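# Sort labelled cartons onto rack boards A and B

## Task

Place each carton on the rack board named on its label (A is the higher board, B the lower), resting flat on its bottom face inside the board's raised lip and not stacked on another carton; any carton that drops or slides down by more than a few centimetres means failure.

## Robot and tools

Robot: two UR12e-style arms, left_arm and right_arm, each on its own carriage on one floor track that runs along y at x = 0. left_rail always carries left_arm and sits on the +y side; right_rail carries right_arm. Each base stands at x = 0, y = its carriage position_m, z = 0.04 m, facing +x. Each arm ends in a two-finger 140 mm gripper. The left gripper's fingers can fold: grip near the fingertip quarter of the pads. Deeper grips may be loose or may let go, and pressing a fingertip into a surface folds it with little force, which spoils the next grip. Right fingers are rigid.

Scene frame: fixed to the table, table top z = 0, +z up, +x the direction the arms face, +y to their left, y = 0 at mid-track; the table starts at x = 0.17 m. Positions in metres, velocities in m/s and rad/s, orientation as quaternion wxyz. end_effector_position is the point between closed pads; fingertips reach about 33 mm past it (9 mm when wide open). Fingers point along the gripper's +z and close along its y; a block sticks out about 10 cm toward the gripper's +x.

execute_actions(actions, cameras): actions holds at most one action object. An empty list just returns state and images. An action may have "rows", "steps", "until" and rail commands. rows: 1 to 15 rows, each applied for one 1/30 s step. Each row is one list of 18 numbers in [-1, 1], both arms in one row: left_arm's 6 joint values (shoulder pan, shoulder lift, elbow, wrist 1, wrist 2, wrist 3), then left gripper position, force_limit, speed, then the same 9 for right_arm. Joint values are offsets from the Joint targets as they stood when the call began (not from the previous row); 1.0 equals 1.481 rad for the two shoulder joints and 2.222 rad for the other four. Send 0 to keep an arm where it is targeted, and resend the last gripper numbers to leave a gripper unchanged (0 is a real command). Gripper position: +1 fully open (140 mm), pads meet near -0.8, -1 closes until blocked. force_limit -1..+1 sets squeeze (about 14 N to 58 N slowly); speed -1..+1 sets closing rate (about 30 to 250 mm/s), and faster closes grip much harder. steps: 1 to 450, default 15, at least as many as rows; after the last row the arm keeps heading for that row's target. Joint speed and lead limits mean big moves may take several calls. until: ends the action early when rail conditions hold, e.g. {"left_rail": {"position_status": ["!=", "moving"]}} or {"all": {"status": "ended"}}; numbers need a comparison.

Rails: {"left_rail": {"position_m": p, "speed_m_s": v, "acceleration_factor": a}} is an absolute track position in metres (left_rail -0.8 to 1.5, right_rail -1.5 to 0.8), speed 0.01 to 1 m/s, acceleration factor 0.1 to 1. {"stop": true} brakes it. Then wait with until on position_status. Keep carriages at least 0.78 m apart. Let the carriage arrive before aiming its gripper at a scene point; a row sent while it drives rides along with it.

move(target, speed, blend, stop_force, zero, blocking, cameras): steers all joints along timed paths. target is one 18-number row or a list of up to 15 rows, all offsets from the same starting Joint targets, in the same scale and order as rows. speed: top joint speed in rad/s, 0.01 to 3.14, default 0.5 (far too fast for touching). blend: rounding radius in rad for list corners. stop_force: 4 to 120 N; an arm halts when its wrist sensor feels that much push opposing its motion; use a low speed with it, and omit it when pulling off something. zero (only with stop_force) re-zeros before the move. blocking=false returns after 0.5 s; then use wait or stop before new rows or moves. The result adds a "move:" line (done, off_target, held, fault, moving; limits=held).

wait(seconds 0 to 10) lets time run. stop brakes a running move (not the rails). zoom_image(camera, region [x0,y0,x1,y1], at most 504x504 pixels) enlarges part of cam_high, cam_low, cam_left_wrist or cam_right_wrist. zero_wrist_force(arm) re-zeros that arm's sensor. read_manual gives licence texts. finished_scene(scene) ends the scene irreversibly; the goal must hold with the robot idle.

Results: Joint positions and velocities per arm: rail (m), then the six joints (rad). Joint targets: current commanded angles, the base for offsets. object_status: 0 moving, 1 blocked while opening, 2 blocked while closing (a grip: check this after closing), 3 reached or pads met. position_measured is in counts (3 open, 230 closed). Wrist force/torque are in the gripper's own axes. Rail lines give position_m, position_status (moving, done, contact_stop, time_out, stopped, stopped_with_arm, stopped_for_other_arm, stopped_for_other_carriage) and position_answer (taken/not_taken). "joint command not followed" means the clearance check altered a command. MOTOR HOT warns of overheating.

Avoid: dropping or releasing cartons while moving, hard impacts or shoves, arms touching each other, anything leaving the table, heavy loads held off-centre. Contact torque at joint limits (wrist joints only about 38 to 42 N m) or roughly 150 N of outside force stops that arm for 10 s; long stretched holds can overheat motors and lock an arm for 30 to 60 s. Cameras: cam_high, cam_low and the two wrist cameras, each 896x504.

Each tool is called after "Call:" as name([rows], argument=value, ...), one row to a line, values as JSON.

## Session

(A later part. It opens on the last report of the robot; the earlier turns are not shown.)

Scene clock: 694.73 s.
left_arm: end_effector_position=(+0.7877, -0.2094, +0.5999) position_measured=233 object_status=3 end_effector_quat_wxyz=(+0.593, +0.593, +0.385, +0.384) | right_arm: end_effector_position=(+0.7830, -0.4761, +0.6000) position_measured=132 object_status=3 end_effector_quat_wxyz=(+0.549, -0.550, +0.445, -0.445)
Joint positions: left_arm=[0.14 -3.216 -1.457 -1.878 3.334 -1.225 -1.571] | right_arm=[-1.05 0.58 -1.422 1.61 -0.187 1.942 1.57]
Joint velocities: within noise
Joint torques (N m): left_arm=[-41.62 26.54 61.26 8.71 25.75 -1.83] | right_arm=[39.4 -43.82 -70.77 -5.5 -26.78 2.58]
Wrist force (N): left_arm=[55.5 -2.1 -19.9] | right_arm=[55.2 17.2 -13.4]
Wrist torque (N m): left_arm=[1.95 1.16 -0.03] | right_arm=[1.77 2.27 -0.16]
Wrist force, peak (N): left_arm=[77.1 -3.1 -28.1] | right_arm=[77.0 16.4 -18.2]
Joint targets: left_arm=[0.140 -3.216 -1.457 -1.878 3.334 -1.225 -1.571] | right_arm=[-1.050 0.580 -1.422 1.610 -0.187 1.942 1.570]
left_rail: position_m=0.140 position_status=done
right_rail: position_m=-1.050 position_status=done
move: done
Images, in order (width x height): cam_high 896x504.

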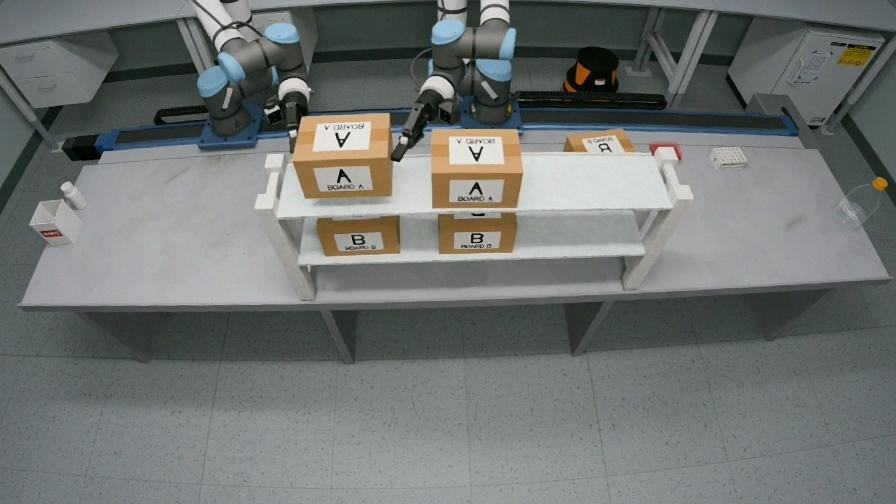

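Call:
move(target=[0.0009,-0.0089,0.0050,0.0010,0.0006,0,-1,0,0,-0.0030,0.0036,-0.0027,0.0003,-0.0020,0,-0.03,0,0], speed=0.05, cameras=[])

Call:
move(target=[0,-0.0136,-0.0317,0.0408,0,0,-1,0,0,0,0.0121,0.0301,-0.0382,0,0,-0.03,0,0], speed=0.03, stop_force=14, cameras=["cam_high"])

Call:
zoom_image(camera="cam_high", region=[290, 130, 530, 230])

Scene clock: 712.67 s.
left_arm: end_effector_position=(+0.7958, -0.2093, +0.5996) position_measured=233 object_status=3 end_effector_quat_wxyz=(+0.593, +0.593, +0.385, +0.384) | right_arm: end_effector_position=(+0.7880, -0.4763, +0.5999) position_measured=132 object_status=3 end_effector_quat_wxyz=(+0.549, -0.550, +0.445, -0.445)
Joint positions: left_arm=[0.14 -3.215 -1.47 -1.867 3.336 -1.224 -1.571] | right_arm=[-1.05 0.576 -1.417 1.604 -0.186 1.938 1.57]
Joint velocities: within noise
Joint torques (N m): left_arm=[-37.56 27.09 60.37 8.58 24.32 -2.16] | right_arm=[36.42 -44.89 -70.59 -5.24 -25.13 2.75]
Wrist force (N): left_arm=[52.1 -1.6 -17.7] | right_arm=[51.4 16.8 -13.0]
Wrist torque (N m): left_arm=[2.00 1.13 -0.03] | right_arm=[1.66 2.19 -0.19]
Wrist force, peak (N): left_arm=[55.6 -2.2 -19.9] | right_arm=[55.2 17.3 -13.1]
Joint targets: left_arm=[0.140 -3.215 -1.470 -1.867 3.336 -1.224 -1.571] | right_arm=[-1.050 0.576 -1.417 1.604 -0.186 1.938 1.570]
left_rail: position_m=0.140 position_status=done
right_rail: position_m=-1.050 position_status=done
move: done
No camera images: "cameras" was empty.

Scene clock: 716.70 s.
left_arm: end_effector_position=(+0.7961, -0.2093, +0.5547) position_measured=233 object_status=3 end_effector_quat_wxyz=(+0.593, +0.593, +0.385, +0.385) | right_arm: end_effector_position=(+0.7881, -0.4763, +0.5560) position_measured=132 object_status=3 end_effector_quat_wxyz=(+0.549, -0.550, +0.445, -0.445)
Joint positions: left_arm=[0.14 -3.215 -1.489 -1.931 3.42 -1.224 -1.571] | right_arm=[-1.05 0.576 -1.401 1.664 -0.263 1.938 1.57]
Joint velocities: within noise
Joint torques (N m): left_arm=[-46.92 47.63 46.07 -0.86 23.19 -2.03] | right_arm=[44.75 -61.03 -59.14 -3.5 -24.47 2.51]
Wrist force (N): left_arm=[50.9 12.2 -17.1] | right_arm=[50.6 3.9 -14.2]
Wrist torque (N m): left_arm=[1.53 1.17 -0.21] | right_arm=[0.52 2.35 -0.16]
Wrist force, peak (N): left_arm=[54.9 -1.9 -19.0] | right_arm=[54.0 17.2 -13.9]
Joint targets: left_arm=[0.140 -3.215 -1.489 -1.931 3.420 -1.224 -1.571] | right_arm=[-1.050 0.576 -1.401 1.664 -0.263 1.938 1.570]
left_rail: position_m=0.140 position_status=done
right_rail: position_m=-1.050 position_status=done
move: contact (left_arm, right_arm)
Images, in order (width x height): cam_high 896x504.

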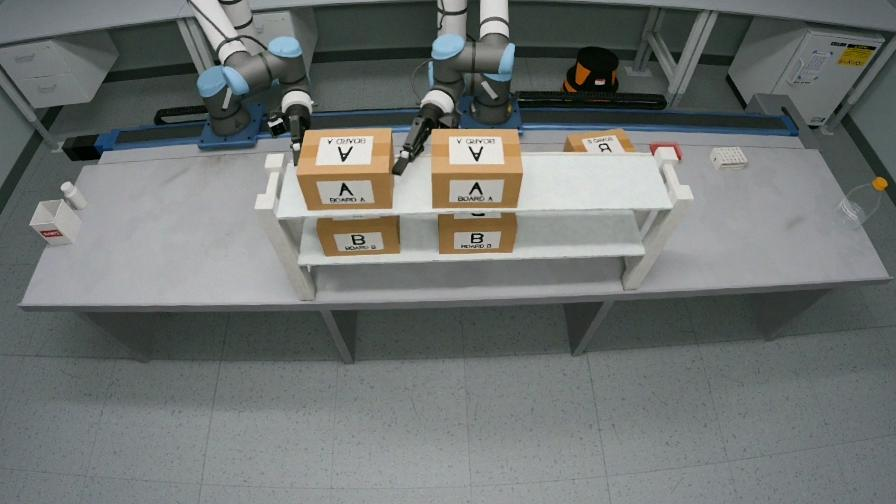

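Scaled by 2.100.

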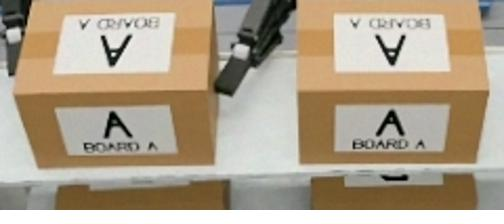

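Call:
move([
  [0.0550,0.0184,-0.0107,-0.0016,0.0366,0,-1,0,0,-0.0360,-0.0321,0.0248,-0.0034,-0.0240,0,-0.03,0,0],
  [0.0581,0.2473,-0.1172,-0.0476,0.0387,0,-1,0,0,0.0668,-0.1434,0.1023,-0.0068,0.0445,0,-0.03,0,0],
  [-0.2600,0.2836,-0.2147,0.0257,-0.2678,0,-1,0,0,-0.0793,-0.4535,0.3348,-0.0326,-0.0536,0,-0.03,0,0],
], speed=[0.05,0.3,0.4], cameras=["cam_low"])

Call:
execute_actions([
  {"left_rail":{"position_m":0.98},"right_rail":{"position_m":-0.14},"steps":240,"until":{"all":{"status":"ended"}}},
])

Call:
zoom_image(camera="cam_high", region=[540, 110, 700, 175])

Call:
zoom_image(camera="cam_left_wrist", region=[0, 150, 400, 504])

Call:
zoom_image(camera="cam_right_wrist", region=[500, 200, 896, 504])

Scene clock: 740.03 s.
left_arm: end_effector_position=(+0.4756, -0.1957, +0.4501) position_measured=233 object_status=3 end_effector_quat_wxyz=(+0.550, +0.549, +0.445, +0.445) | right_arm: end_effector_position=(+0.4758, -0.7142, +0.4500) position_measured=132 object_status=3 end_effector_quat_wxyz=(+0.550, -0.550, +0.444, -0.445)
Joint positions: left_arm=[0.14 -3.6 -1.068 -2.408 3.477 -1.819 -1.571] | right_arm=[-1.05 0.458 -2.072 2.408 -0.335 1.819 1.57]
Joint velocities: within noise
Joint torques (N m): left_arm=[-10.21 20.61 38.22 5.86 -1.88 -1.91] | right_arm=[-14.06 -22.53 -39.39 -4.7 -2.3 2.63]
Wrist force (N): left_arm=[0.5 -2.1 3.2] | right_arm=[-8.1 5.5 -0.7]
Wrist torque (N m): left_arm=[0.16 -0.27 -0.11] | right_arm=[1.35 2.08 0.15]
Wrist force, peak (N): left_arm=[51.1 12.3 -16.9] | right_arm=[51.3 3.9 -14.2]
Joint targets: left_arm=[0.140 -3.600 -1.068 -2.408 3.477 -1.819 -1.571] | right_arm=[-1.050 0.458 -2.073 2.408 -0.335 1.819 1.570]
left_rail: position_m=0.140 position_status=done
right_rail: position_m=-1.050 position_status=done
move: done
Images, in order (width x height): cam_low 896x504.

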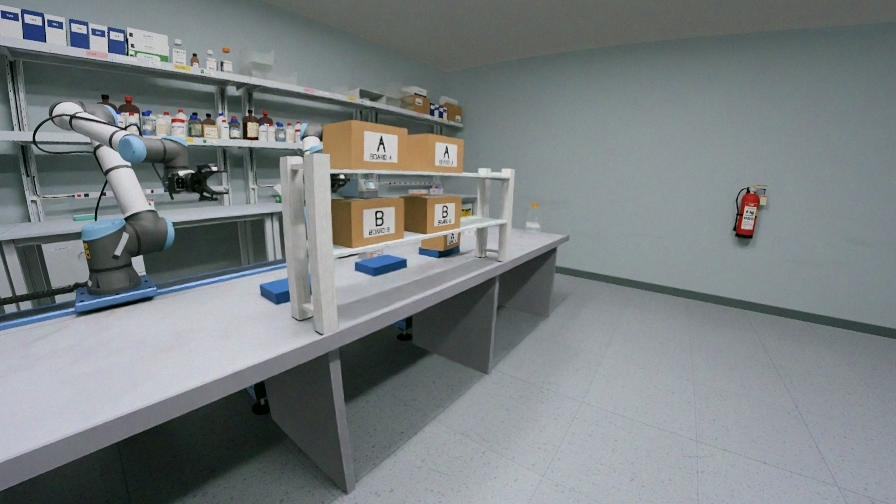

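Scene clock: 742.90 s.
left_arm: end_effector_position=(+0.4755, +0.6443, +0.4501) position_measured=233 object_status=3 end_effector_quat_wxyz=(+0.550, +0.549, +0.445, +0.445) | right_arm: end_effector_position=(+0.4757, +0.1957, +0.4500) position_measured=132 object_status=3 end_effector_quat_wxyz=(+0.550, -0.550, +0.444, -0.445) end_effector_velocity=(+0.000, +0.002, +0.000) end_effector_angular_velocity=(-0.001, +0.000, +0.001)
Joint positions: left_arm=[0.98 -3.6 -1.068 -2.408 3.477 -1.819 -1.571] | right_arm=[-0.14 0.458 -2.073 2.408 -0.335 1.819 1.57]
Joint velocities: left_arm=[within noise] | right_arm=[0.001 0.001 0 0 0.001 0.001 -0.001]
Joint torques (N m): left_arm=[-1.54 6.17 42.69 1.73 0.22 -1.97] | right_arm=[-3.98 -14.3 -49.82 -2.8 0.4 2.61]
Wrist force (N): left_arm=[0.5 -2.0 3.4] | right_arm=[-8.0 5.2 -0.7]
Wrist torque (N m): left_arm=[0.18 -0.27 -0.10] | right_arm=[1.29 2.07 0.15]
Wrist force, peak (N): left_arm=[-1.1 -2.0 3.5] | right_arm=[-9.1 5.5 -0.3]
Joint targets: left_arm=[0.980 -3.600 -1.068 -2.408 3.477 -1.819 -1.571] | right_arm=[-0.140 0.458 -2.073 2.408 -0.335 1.819 1.570]
Tool commands: left_gripper/position=-1.0 left_gripper/force_limit=+0.0 left_gripper/speed=+0.0 right_gripper/position=-0.03 right_gripper/force_limit=+0.0 right_gripper/speed=+0.0
left_rail: position_m=0.980 position_status=done
right_rail: position_m=-0.140 position_status=done
camera_calibration:
cam_left_wrist: T_world_to_cam=[[0.0571005, 0.0251216, 0.998052, -0.484022], [-0.497245, -0.866154, 0.0502499, 0.775516], [0.865729, -0.499146, -0.0369662, 0.113537], [0, 0, 0, 1]] pos_world=[0.314967, 0.740546, 0.448306]
cam_right_wrist: T_world_to_cam=[[-0.0320604, 0.0504499, -0.998212, 0.465947], [-0.518244, 0.853142, 0.0597629, 0.0524939], [0.854631, 0.519234, -0.00120676, -0.32598], [0, 0, 0, 1]] pos_world=[0.320736, 0.100968, 0.461583]

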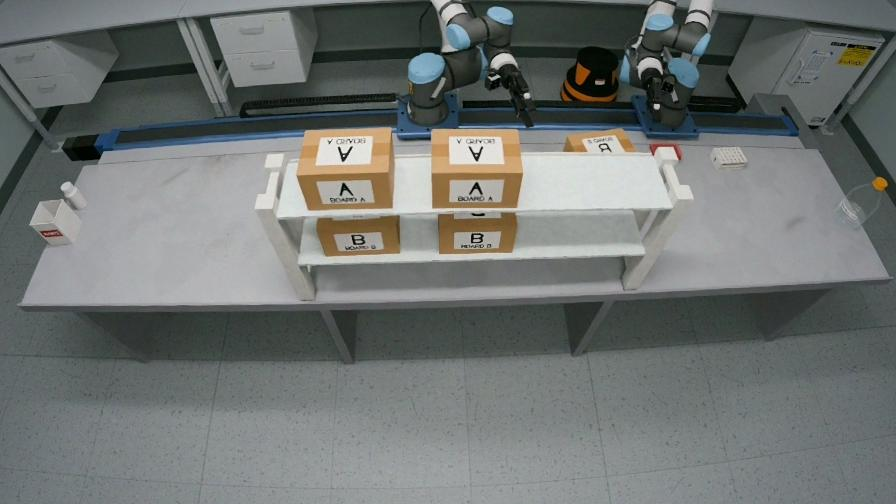

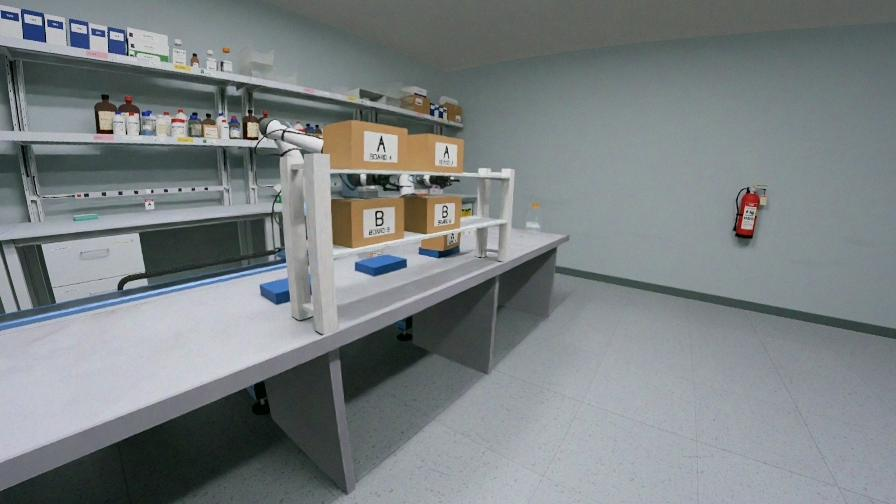

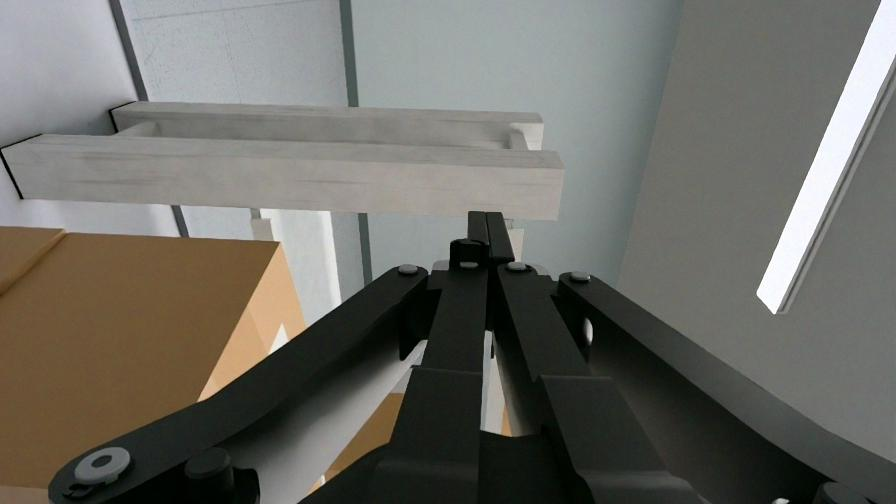

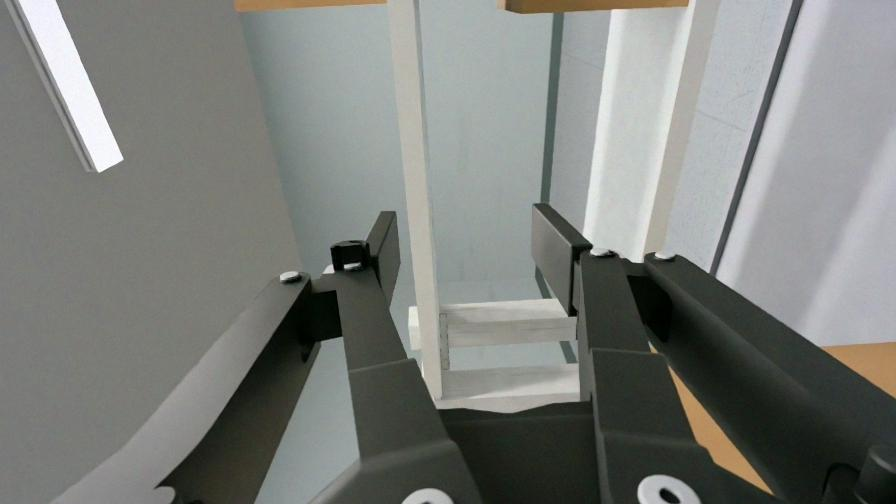

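Scaled by 3.150.

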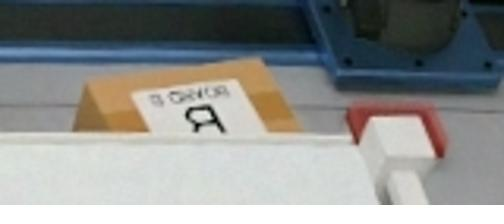

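Scaled by 1.260.

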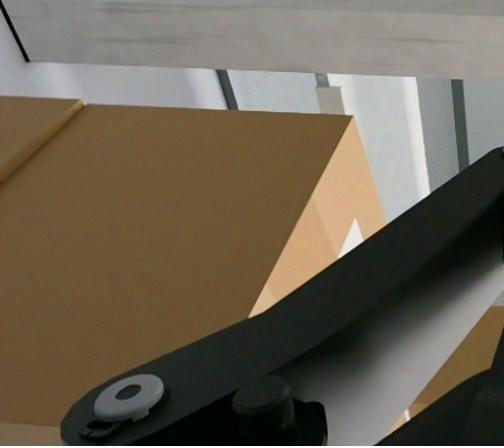

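Scaled by 1.273.

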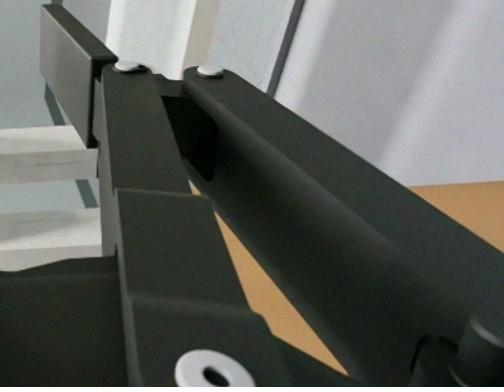

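Call:
move([
  [-0.1924,-0.0907,0.0309,0.0291,-0.2093,0,-1,0,0,-0.0879,0.0840,-0.0286,-0.0275,-0.2252,0,-0.03,0,0],
  [-0.1924,-0.2875,-0.0654,0.2566,-0.2093,0,-1,0,0,-0.0879,0.2817,0.0684,-0.2563,-0.2252,0,-0.03,0,0],
], speed=0.35, blend=0.03)

Scene clock: 775.37 s.
left_arm: end_effector_position=(+0.4475, +0.6346, +0.2617) position_measured=233 object_status=3 end_effector_quat_wxyz=(+0.507, +0.508, +0.493, +0.492) | right_arm: end_effector_position=(+0.5141, +0.3089, +0.2622) position_measured=132 object_status=3 end_effector_quat_wxyz=(+0.622, -0.622, +0.336, -0.336)
Joint positions: left_arm=[0.98 -3.885 -1.494 -2.553 4.047 -2.284 -1.571] | right_arm=[-0.14 0.328 -1.655 2.56 -0.905 1.318 1.57]
Joint velocities: within noise
Joint torques (N m): left_arm=[-7.57 9.83 22.36 4.91 -1.69 -1.73] | right_arm=[-12 -5.92 -24.54 -4.9 -2 2.4]
Wrist force (N): left_arm=[0.4 -2.2 2.6] | right_arm=[-8.1 5.4 -0.7]
Wrist torque (N m): left_arm=[0.15 -0.27 -0.08] | right_arm=[1.33 2.07 0.18]
Wrist force, peak (N): left_arm=[0.9 -3.5 2.6] | right_arm=[-8.1 6.5 -1.2]
Joint targets: left_arm=[0.980 -3.885 -1.494 -2.553 4.047 -2.284 -1.571] | right_arm=[-0.140 0.328 -1.655 2.560 -0.905 1.318 1.570]
left_rail: position_m=0.980 position_status=done
right_rail: position_m=-0.140 position_status=done
move: done
camera_calibration:
cam_left_wrist: T_world_to_cam=[[0.0525507, 0.0344136, 0.998025, -0.298115], [-0.334057, -0.941223, 0.0500447, 0.737279], [0.941087, -0.336027, -0.0379659, -0.0110634], [0, 0, 0, 1]] pos_world=[0.272371, 0.700486, 0.260209]
cam_right_wrist: T_world_to_cam=[[-0.0478623, 0.0354683, -0.998224, 0.286791], [-0.791816, 0.607848, 0.0595633, 0.203461], [0.608881, 0.793261, -0.00100866, -0.376181], [0, 0, 0, 1]] pos_world=[0.40388, 0.164564, 0.273784]

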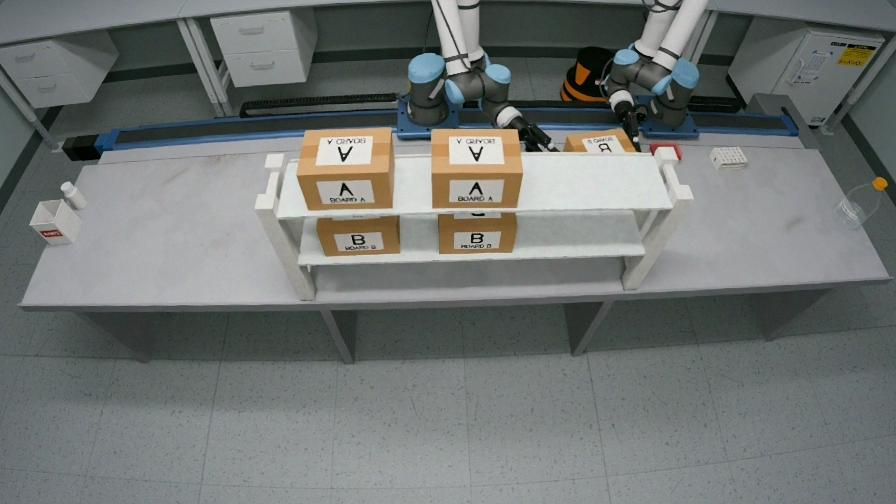

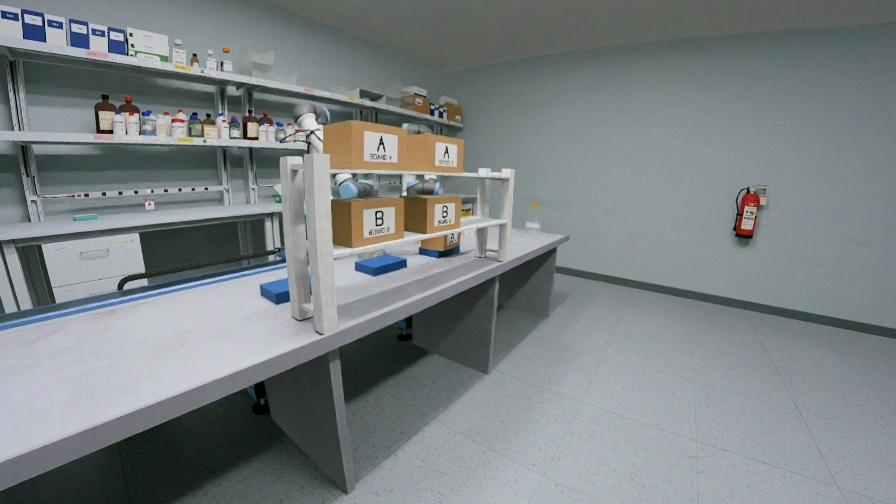

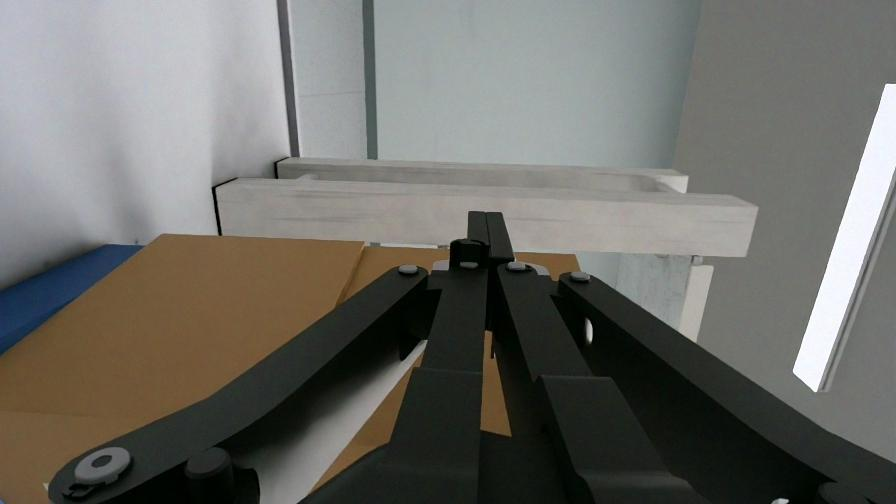

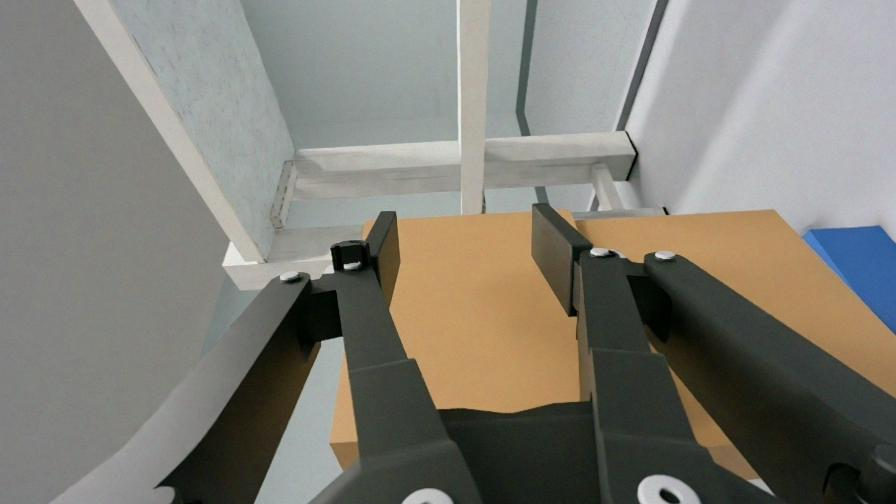

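Call:
move(target=[-0.0577,-0.0656,0.0414,0.0023,-0.0384,0,-1,0,0,0.1051,0.0448,-0.0273,-0.0026,0.0701,0,-0.03,0,0], speed=0.05, stop_force=42, cameras=["cam_left_wrist","cam_right_wrist"])

Scene clock: 782.13 s.
left_arm: end_effector_position=(+0.4556, +0.5968, +0.2620) position_measured=233 object_status=3 end_effector_quat_wxyz=(+0.507, +0.508, +0.493, +0.492) | right_arm: end_effector_position=(+0.5076, +0.3471, +0.2624) position_measured=132 object_status=3 end_effector_quat_wxyz=(+0.622, -0.622, +0.336, -0.336)
Joint positions: left_arm=[0.98 -3.951 -1.569 -2.483 4.051 -2.35 -1.571] | right_arm=[-0.14 0.448 -1.604 2.513 -0.909 1.439 1.57]
Joint velocities: within noise
Joint torques (N m): left_arm=[-4.22 37.32 35.32 0.83 16.59 -2] | right_arm=[13.53 -44.55 -29.51 0.04 -17.73 2.26]
Wrist force (N): left_arm=[37.7 8.0 -8.6] | right_arm=[29.2 0.3 -17.5]
Wrist torque (N m): left_arm=[-0.21 0.54 -0.28] | right_arm=[1.41 2.96 0.24]
Wrist force, peak (N): left_arm=[49.1 12.3 -11.0] | right_arm=[37.8 -1.2 -25.2]
Joint targets: left_arm=[0.980 -3.951 -1.569 -2.483 4.051 -2.350 -1.571] | right_arm=[-0.140 0.448 -1.604 2.513 -0.909 1.439 1.570]
left_rail: position_m=0.980 position_status=done
right_rail: position_m=-0.140 position_status=done
move: contact (left_arm, right_arm); left_arm: the shoulder lift is farthest, 0.022 rad from its target; right_arm: the shoulder pan is farthest, 0.035 rad from its target
camera_calibration:
cam_left_wrist: T_world_to_cam=[[0.0526928, 0.0342752, 0.998022, -0.297482], [-0.333666, -0.941367, 0.0499461, 0.704367], [0.941218, -0.335638, -0.0381668, -0.0315267], [0, 0, 0, 1]] pos_world=[0.280372, 0.662683, 0.26051]
cam_right_wrist: T_world_to_cam=[[-0.0479196, 0.0355571, -0.998218, 0.285323], [-0.79146, 0.608303, 0.0596622, 0.174744], [0.60934, 0.792908, -0.00100759, -0.402575], [0, 0, 0, 1]] pos_world=[0.39728, 0.202763, 0.273984]
Images, in order (width x height): cam_left_wrist 896x504, cam_right_wrist 896x504.

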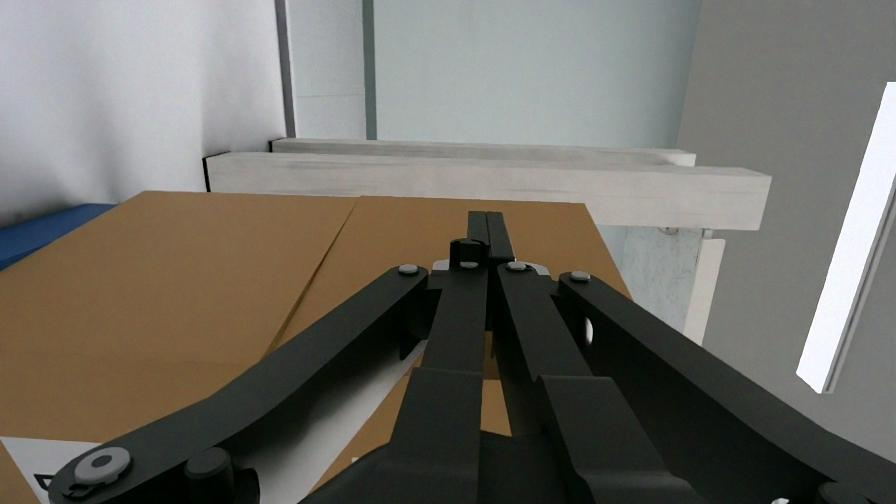

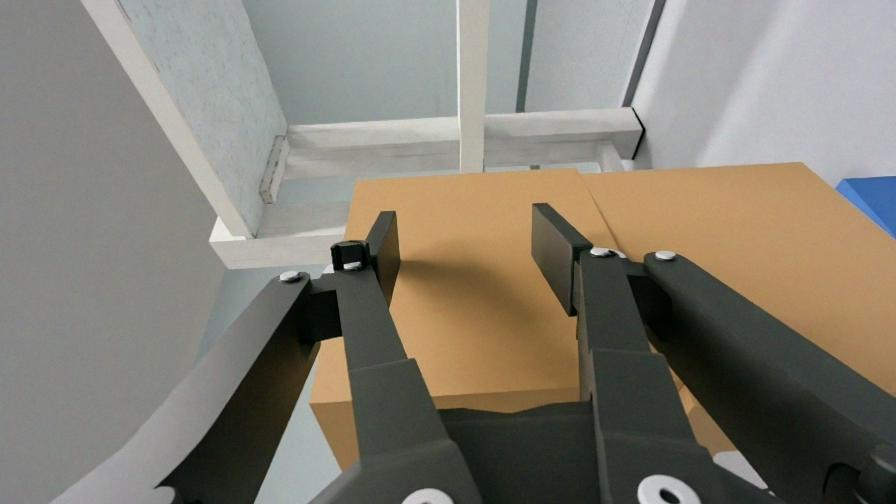

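Call:
move([
  [-0.0015,0.0639,0.0185,-0.0612,0,0,-1,0,0,0.0015,-0.0657,-0.0192,0.0630,0,0,-0.03,0,0],
  [-0.0015,0.1180,0.0414,-0.1200,0,0,-1,0,0,0.0015,-0.1209,-0.0427,0.1233,0,0,-0.03,0,0],
], speed=[0.07,0.1], blend=0.01, cameras=["cam_high"])

Call:
move([
  [0.0220,-0.0300,0.0159,0.0041,0.0320,0,-1,0,0,-0.0413,-0.0087,0.0041,0.0017,-0.0103,0,-0.03,0,0],
  [0.0415,-0.0609,0.0334,0.0072,0.0622,0,-1,0,0,-0.0820,-0.0149,0.0070,0.0029,-0.0201,0,-0.03,0,0],
  [0.0587,-0.0921,0.0524,0.0090,0.0910,0,-1,0,0,-0.1217,-0.0187,0.0087,0.0037,-0.0293,0,-0.03,0,0],
  [0.0738,-0.1237,0.0729,0.0095,0.1183,0,-1,0,0,-0.1599,-0.0194,0.0091,0.0038,-0.0374,0,-0.03,0,0],
  [0.0872,-0.1553,0.0949,0.0086,0.1445,0,-1,0,0,-0.1964,-0.0178,0.0083,0.0035,-0.0445,0,-0.03,0,0],
], speed=0.08, blend=0.01, cameras=["cam_high","cam_right_wrist"])

Scene clock: 827.93 s.
left_arm: end_effector_position=(+0.4548, +0.5956, +0.3609) position_measured=233 object_status=3 end_effector_quat_wxyz=(+0.508, +0.508, +0.492, +0.492) | right_arm: end_effector_position=(+0.5066, +0.3483, +0.3608) position_measured=132 object_status=3 end_effector_quat_wxyz=(+0.622, -0.623, +0.335, -0.336)
Joint positions: left_arm=[0.98 -3.953 -1.394 -2.391 3.785 -2.35 -1.571] | right_arm=[-0.14 0.451 -1.783 2.418 -0.635 1.439 1.57]
Joint velocities: within noise
Joint torques (N m): left_arm=[-34.32 36.72 73.86 6.09 28.5 -1.95] | right_arm=[57.68 -45.4 -60.3 -3.36 -20.5 2.47]
Wrist force (N): left_arm=[63.6 -9.3 -10.2] | right_arm=[48.9 11.9 -24.3]
Wrist torque (N m): left_arm=[0.36 1.04 -0.05] | right_arm=[1.01 3.61 0.09]
Wrist force, peak (N): left_arm=[72.5 -9.3 -12.0] | right_arm=[57.0 12.4 -27.3]
Joint targets: left_arm=[0.980 -3.953 -1.394 -2.391 3.784 -2.350 -1.571] | right_arm=[-0.140 0.451 -1.783 2.418 -0.635 1.439 1.570]
left_rail: position_m=0.980 position_status=done
right_rail: position_m=-0.140 position_status=done
move: done
Images, in order (width x height): cam_high 896x504.

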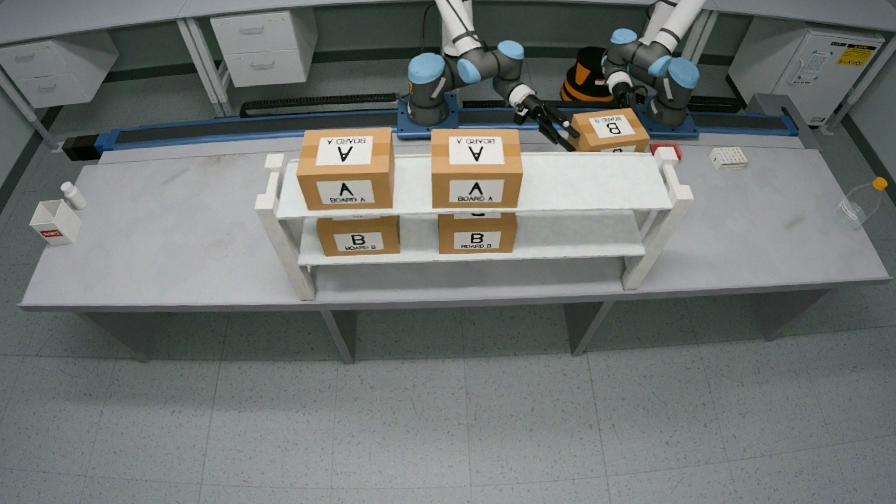

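Scene clock: 832.33 s.
left_arm: end_effector_position=(+0.5973, +0.4645, +0.3608) position_measured=233 object_status=3 end_effector_quat_wxyz=(+0.553, +0.553, +0.441, +0.441) | right_arm: end_effector_position=(+0.6012, +0.2121, +0.3610) position_measured=132 object_status=3 end_effector_quat_wxyz=(+0.587, -0.588, +0.393, -0.394)
Joint positions: left_arm=[0.98 -3.824 -1.624 -2.18 3.804 -2.029 -1.571] | right_arm=[-0.14 0.16 -1.809 2.436 -0.627 1.34 1.57]
Joint velocities: within noise
Joint torques (N m): left_arm=[-36.75 27.5 68.98 6.03 33.06 -1.84] | right_arm=[37.4 -6.45 -58.51 -9.33 -30.39 2.37]
Wrist force (N): left_arm=[73.6 -8.1 -12.2] | right_arm=[57.8 13.6 -27.9]
Wrist torque (N m): left_arm=[0.30 1.25 -0.09] | right_arm=[0.89 3.85 -0.29]
Wrist force, peak (N): left_arm=[75.7 -8.3 -12.8] | right_arm=[59.7 13.2 -28.7]
Joint targets: left_arm=[0.980 -3.824 -1.624 -2.180 3.804 -2.029 -1.571] | right_arm=[-0.140 0.160 -1.809 2.437 -0.627 1.340 1.570]
left_rail: position_m=0.980 position_status=done
right_rail: position_m=-0.140 position_status=done
move: done
camera_calibration:
cam_right_wrist: T_world_to_cam=[[-0.0402137, 0.0439459, -0.998224, 0.386537], [-0.662558, 0.746638, 0.0595614, 0.218193], [0.74793, 0.663777, -0.000908337, -0.408437], [0, 0, 0, 1]] pos_world=[0.465592, 0.0912135, 0.372484]
Images, in order (width x height): cam_high 896x504, cam_right_wrist 896x504.

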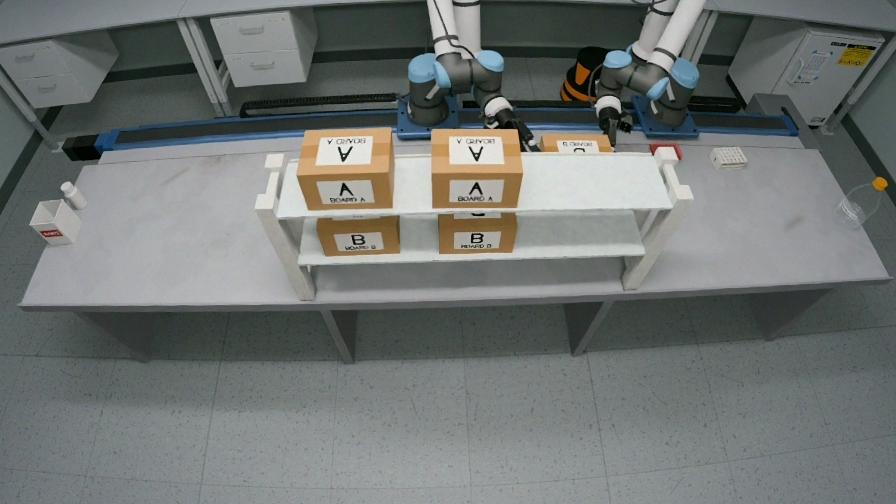

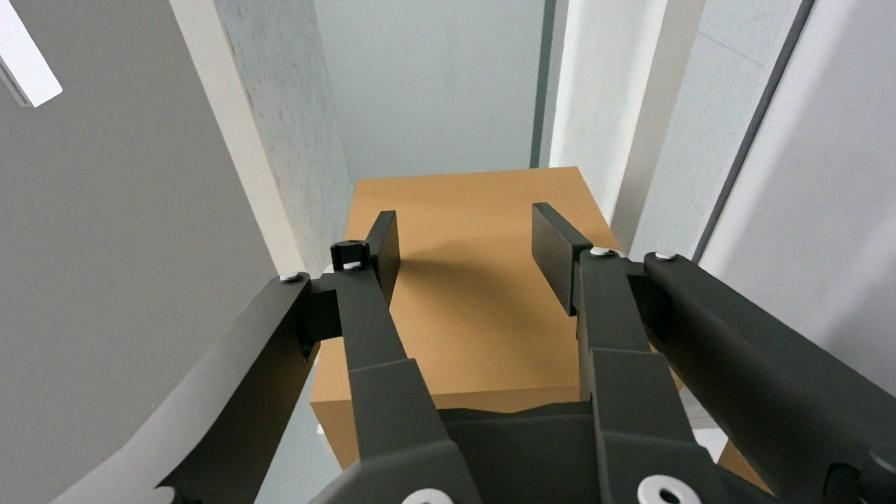

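Call:
move([
  [0.0375,-0.0273,0.0200,-0.0018,0.0248,0,-1,0,0,-0.0135,0.0542,-0.0268,-0.0093,-0.0089,0,-0.03,0,0],
  [0.0707,-0.0566,0.0426,-0.0049,0.0467,0,-1,0,0,-0.0242,0.1056,-0.0554,-0.0150,-0.0158,0,-0.03,0,0],
  [0.0996,-0.0872,0.0674,-0.0092,0.0659,0,-1,0,0,-0.0326,0.1542,-0.0857,-0.0171,-0.0214,0,-0.03,0,0],
  [0.1252,-0.1190,0.0943,-0.0150,0.0830,0,-1,0,0,-0.0393,0.2008,-0.1178,-0.0160,-0.0259,0,-0.03,0,0],
], speed=0.08, blend=0.008, cameras=["cam_high"])

Call:
zoom_image(camera="cam_high", region=[430, 170, 670, 270])

Scene clock: 853.60 s.
left_arm: end_effector_position=(+0.7778, +0.4649, +0.3607) position_measured=233 object_status=3 end_effector_quat_wxyz=(+0.552, +0.553, +0.442, +0.441) | right_arm: end_effector_position=(+0.7814, +0.2119, +0.3609) position_measured=132 object_status=3 end_effector_quat_wxyz=(+0.587, -0.587, +0.393, -0.394)
Joint positions: left_arm=[0.98 -3.638 -1.801 -1.971 3.77 -1.845 -1.571] | right_arm=[-0.14 0.101 -1.512 2.175 -0.663 1.283 1.57]
Joint velocities: within noise
Joint torques (N m): left_arm=[-47.69 44.67 64.81 5.14 31.08 -1.82] | right_arm=[47.01 -35.12 -56.11 -3.27 -28.73 2.63]
Wrist force (N): left_arm=[69.0 -7.9 -10.9] | right_arm=[53.9 13.4 -26.3]
Wrist torque (N m): left_arm=[0.31 1.20 -0.08] | right_arm=[0.77 3.73 -0.35]
Wrist force, peak (N): left_arm=[78.7 -7.7 -13.2] | right_arm=[62.8 13.6 -29.7]
Joint targets: left_arm=[0.980 -3.638 -1.801 -1.970 3.770 -1.845 -1.571] | right_arm=[-0.140 0.101 -1.512 2.175 -0.663 1.283 1.570]
left_rail: position_m=0.980 position_status=done
right_rail: position_m=-0.140 position_status=done
move: done
Images, in order (width x height): cam_high 896x504.

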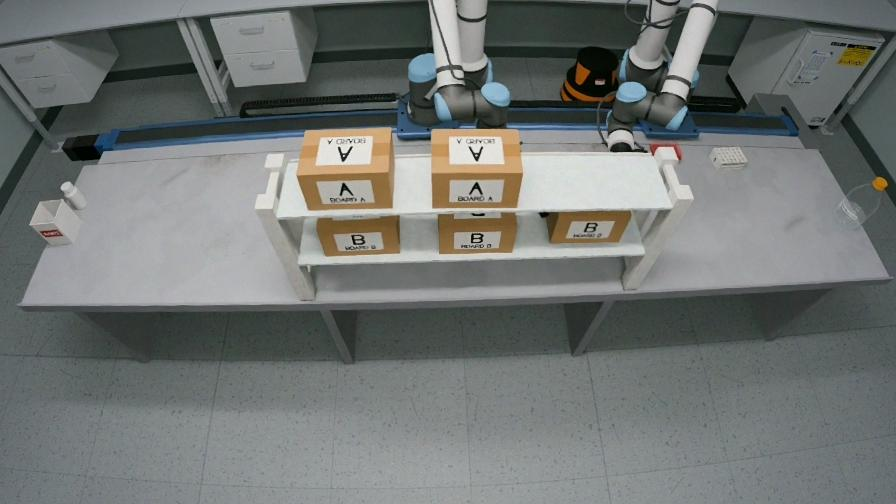

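Scaled by 2.100.

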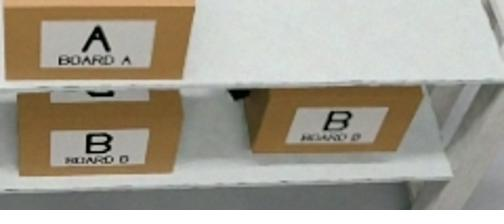

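Call:
move(target=[-0.0023,0.0028,-0.0024,0.0005,-0.0015,0,-1,0,0,-0.0006,0.0041,-0.0028,0.0001,-0.0004,0,-0.03,0,0], speed=0.05, cameras=["cam_high"])

Call:
zoom_image(camera="cam_high", region=[430, 170, 670, 270])

Call:
move(target=[0,-0.0420,-0.0180,0.0460,0,0,-1,0,0,0,0.0493,0.0203,-0.0531,0,0,-0.03,0,0], speed=0.03, stop_force=14, cameras=["cam_high"])

Call:
zoom_image(camera="cam_high", region=[430, 170, 670, 270])

Scene clock: 875.67 s.
left_arm: end_effector_position=(+0.7740, +0.4647, +0.3607) position_measured=233 object_status=3 end_effector_quat_wxyz=(+0.552, +0.553, +0.442, +0.441) | right_arm: end_effector_position=(+0.7853, +0.2118, +0.3607) position_measured=132 object_status=3 end_effector_quat_wxyz=(+0.587, -0.588, +0.393, -0.394)
Joint positions: left_arm=[0.98 -3.642 -1.797 -1.976 3.771 -1.848 -1.571] | right_arm=[-0.14 0.101 -1.506 2.169 -0.663 1.282 1.57]
Joint velocities: within noise
Joint torques (N m): left_arm=[-65.13 72.8 50.86 12.74 16.85 -1.95] | right_arm=[49.41 -37.36 -55.07 -2.9 -29.03 2.57]
Wrist force (N): left_arm=[68.5 -7.4 -12.8] | right_arm=[54.6 13.2 -24.0]
Wrist torque (N m): left_arm=[0.37 1.14 -0.08] | right_arm=[0.78 3.72 -0.35]
Wrist force, peak (N): left_arm=[70.4 -7.6 -11.6] | right_arm=[55.4 13.4 -26.5]
Joint targets: left_arm=[0.980 -3.642 -1.796 -1.976 3.771 -1.848 -1.571] | right_arm=[-0.140 0.101 -1.506 2.169 -0.663 1.282 1.570]
left_rail: position_m=0.980 position_status=done
right_rail: position_m=-0.140 position_status=done
move: done
Images, in order (width x height): cam_high 896x504.

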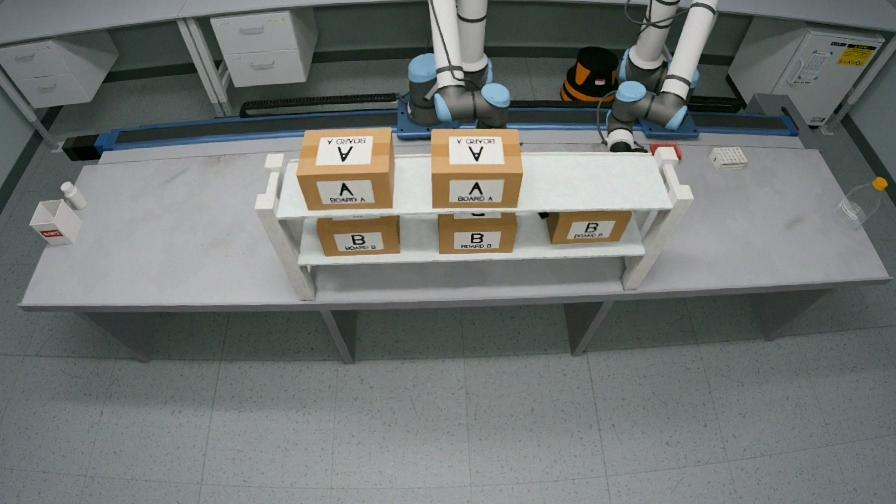

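Scaled by 2.100.

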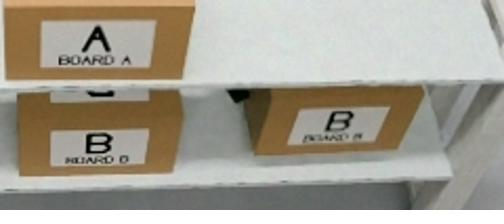

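Scene clock: 879.90 s.
left_arm: end_effector_position=(+0.7744, +0.4644, +0.3204) position_measured=233 object_status=3 end_effector_quat_wxyz=(+0.553, +0.553, +0.441, +0.441) | right_arm: end_effector_position=(+0.7860, +0.2119, +0.3192) position_measured=132 object_status=3 end_effector_quat_wxyz=(+0.587, -0.587, +0.393, -0.394)
Joint positions: left_arm=[0.98 -3.642 -1.842 -2.005 3.847 -1.848 -1.571] | right_arm=[-0.14 0.101 -1.451 2.202 -0.751 1.282 1.57]
Joint velocities: within noise
Joint torques (N m): left_arm=[-64.56 63.65 53.45 2.32 19.92 -1.83] | right_arm=[57.71 -61.77 -39.97 0.18 -28.95 2.49]
Wrist force (N): left_arm=[71.1 6.5 -13.4] | right_arm=[59.2 -1.9 -28.0]
Wrist torque (N m): left_arm=[-0.07 1.16 -0.23] | right_arm=[1.39 3.78 0.11]
Wrist force, peak (N): left_arm=[72.5 12.1 -17.4] | right_arm=[58.8 -7.0 -31.2]
Joint targets: left_arm=[0.980 -3.642 -1.842 -2.005 3.847 -1.848 -1.571] | right_arm=[-0.140 0.101 -1.451 2.202 -0.751 1.282 1.570]
left_rail: position_m=0.980 position_status=done
right_rail: position_m=-0.140 position_status=done
move: contact (left_arm, right_arm); left_arm: the wrist 1 is farthest, 0.027 rad from its target; right_arm: the wrist 1 is farthest, 0.030 rad from its target
Images, in order (width x height): cam_high 896x504.

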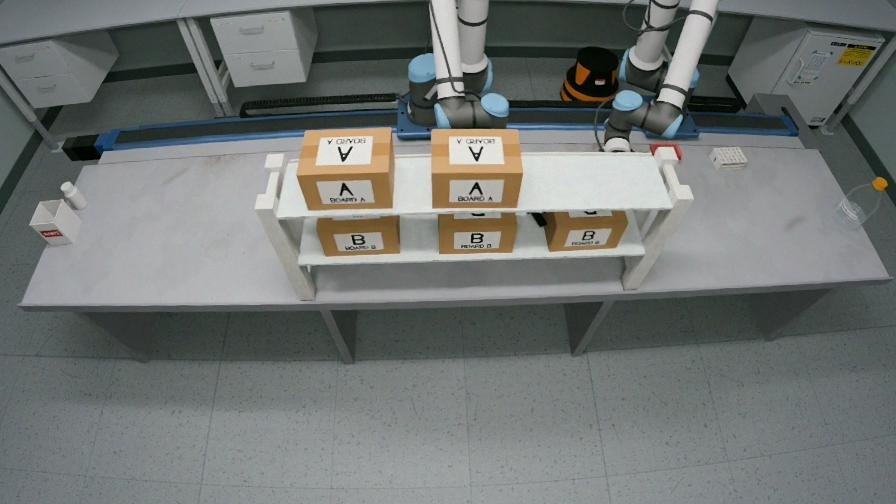

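Scaled by 2.100.

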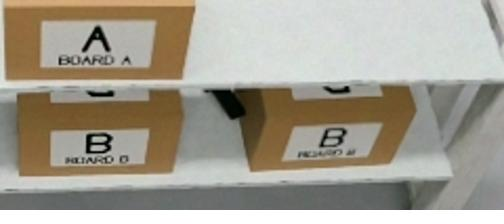

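Call:
move([
  [0,0.0076,0.0033,-0.0084,0,0,-1,0,0,0,-0.0090,-0.0037,0.0097,0,0,-0.03,0,0],
  [0.0040,0.0026,0.0075,-0.0093,0.0027,0,-1,0,0,-0.0003,-0.0070,-0.0051,0.0097,-0.0002,0,-0.03,0,0],
], speed=0.05, cameras=["cam_high"])

Call:
zoom_image(camera="cam_high", region=[430, 170, 670, 270])

Call:
zoom_image(camera="cam_high", region=[530, 200, 660, 275])

Scene clock: 896.87 s.
left_arm: end_effector_position=(+0.7815, +0.4646, +0.3300) position_measured=233 object_status=3 end_effector_quat_wxyz=(+0.553, +0.553, +0.441, +0.441) | right_arm: end_effector_position=(+0.7881, +0.2119, +0.3292) position_measured=132 object_status=3 end_effector_quat_wxyz=(+0.587, -0.587, +0.393, -0.394)
Joint positions: left_arm=[0.98 -3.636 -1.838 -1.988 3.826 -1.842 -1.571] | right_arm=[-0.14 0.1 -1.462 2.191 -0.73 1.281 1.57]
Joint velocities: within noise
Joint torques (N m): left_arm=[-47.6 46.11 64.45 5.26 31.78 -2.16] | right_arm=[50.16 -37.83 -53.08 -2.89 -29.76 2.59]
Wrist force (N): left_arm=[71.6 -8.8 -12.4] | right_arm=[56.7 12.9 -26.3]
Wrist torque (N m): left_arm=[0.31 1.12 -0.06] | right_arm=[0.89 3.76 -0.16]
Wrist force, peak (N): left_arm=[72.5 -8.1 -14.7] | right_arm=[59.5 -1.4 -28.0]
Joint targets: left_arm=[0.980 -3.636 -1.838 -1.988 3.826 -1.842 -1.571] | right_arm=[-0.140 0.100 -1.462 2.191 -0.730 1.281 1.570]
left_rail: position_m=0.980 position_status=done
right_rail: position_m=-0.140 position_status=done
move: done
Images, in order (width x height): cam_high 896x504.

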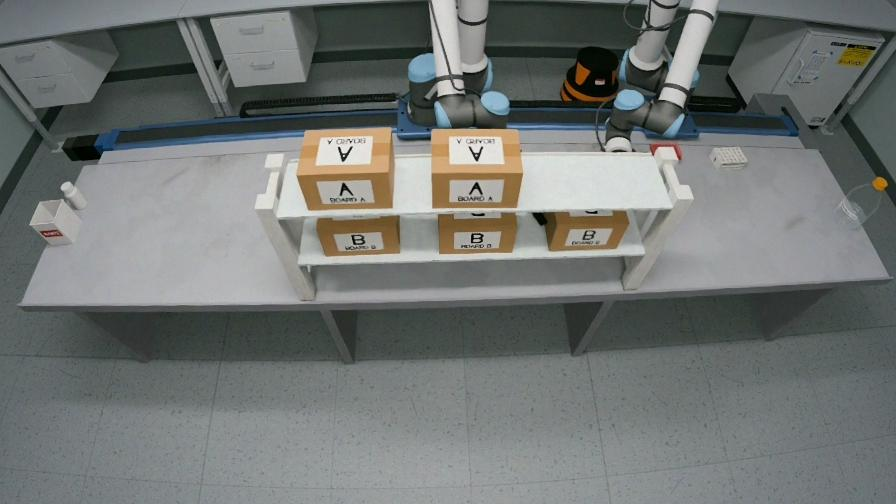

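Scaled by 2.100.

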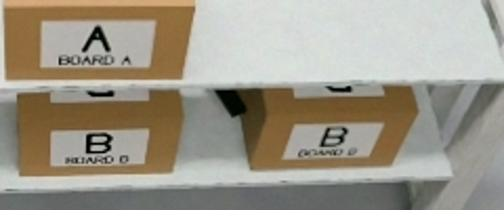

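Scaled by 3.877.

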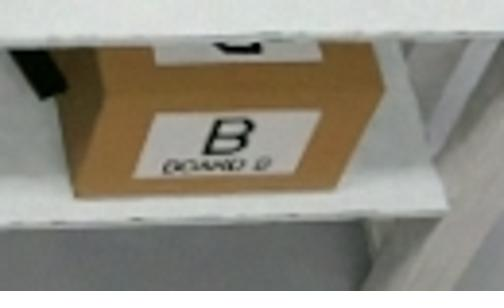

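Call:
move(target=[0,-0.0153,-0.0066,0.0168,0,0,-1,0,0,0,0.0180,0.0074,-0.0194,0,0,-0.03,0,0], speed=0.025, stop_force=14, cameras=["cam_high"])

Call:
zoom_image(camera="cam_high", region=[530, 200, 660, 275])

Scene clock: 903.47 s.
left_arm: end_effector_position=(+0.7816, +0.4646, +0.3205) position_measured=233 object_status=3 end_effector_quat_wxyz=(+0.553, +0.553, +0.441, +0.441) | right_arm: end_effector_position=(+0.7881, +0.2119, +0.3192) position_measured=132 object_status=3 end_effector_quat_wxyz=(+0.587, -0.587, +0.393, -0.394)
Joint positions: left_arm=[0.98 -3.636 -1.849 -1.995 3.844 -1.842 -1.571] | right_arm=[-0.14 0.1 -1.448 2.199 -0.752 1.281 1.57]
Joint velocities: within noise
Joint torques (N m): left_arm=[-51.8 65.38 53.73 2.48 31.59 -2.08] | right_arm=[53.33 -61.11 -40.98 0.14 -28.63 2.25]
Wrist force (N): left_arm=[72.4 4.8 -12.4] | right_arm=[57.5 -1.9 -30.2]
Wrist torque (N m): left_arm=[-0.09 1.14 -0.22] | right_arm=[1.44 3.75 0.13]
Wrist force, peak (N): left_arm=[73.7 10.8 -16.9] | right_arm=[57.6 -6.0 -32.1]
Joint targets: left_arm=[0.980 -3.636 -1.849 -1.995 3.844 -1.842 -1.571] | right_arm=[-0.140 0.100 -1.448 2.199 -0.752 1.281 1.570]
left_rail: position_m=0.980 position_status=done
right_rail: position_m=-0.140 position_status=done
move: contact (left_arm, right_arm); left_arm: the wrist 1 is farthest, 0.019 rad from its target; right_arm: the wrist 1 is farthest, 0.021 rad from its target
Images, in order (width x height): cam_high 896x504.

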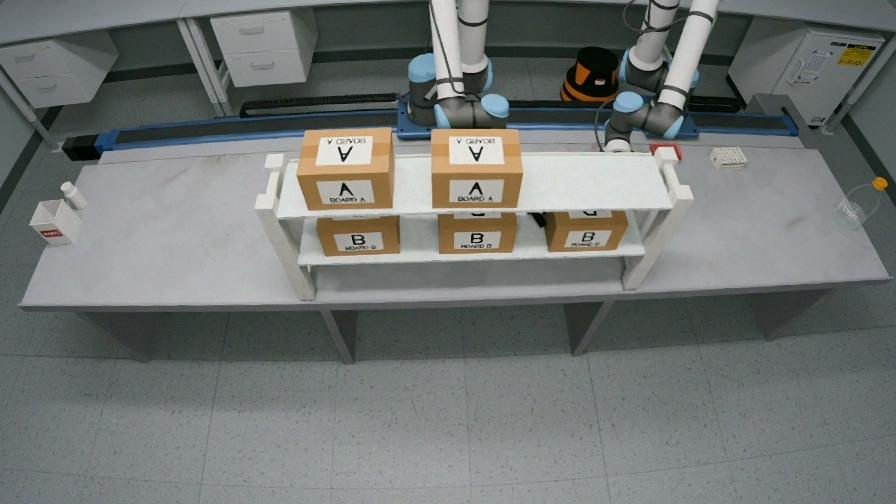

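Scaled by 3.877.

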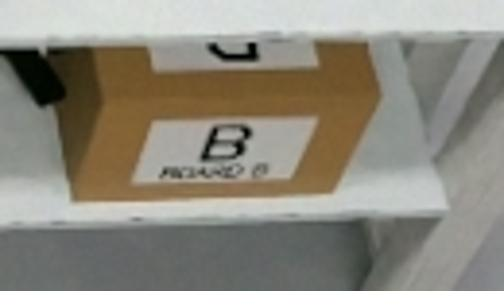

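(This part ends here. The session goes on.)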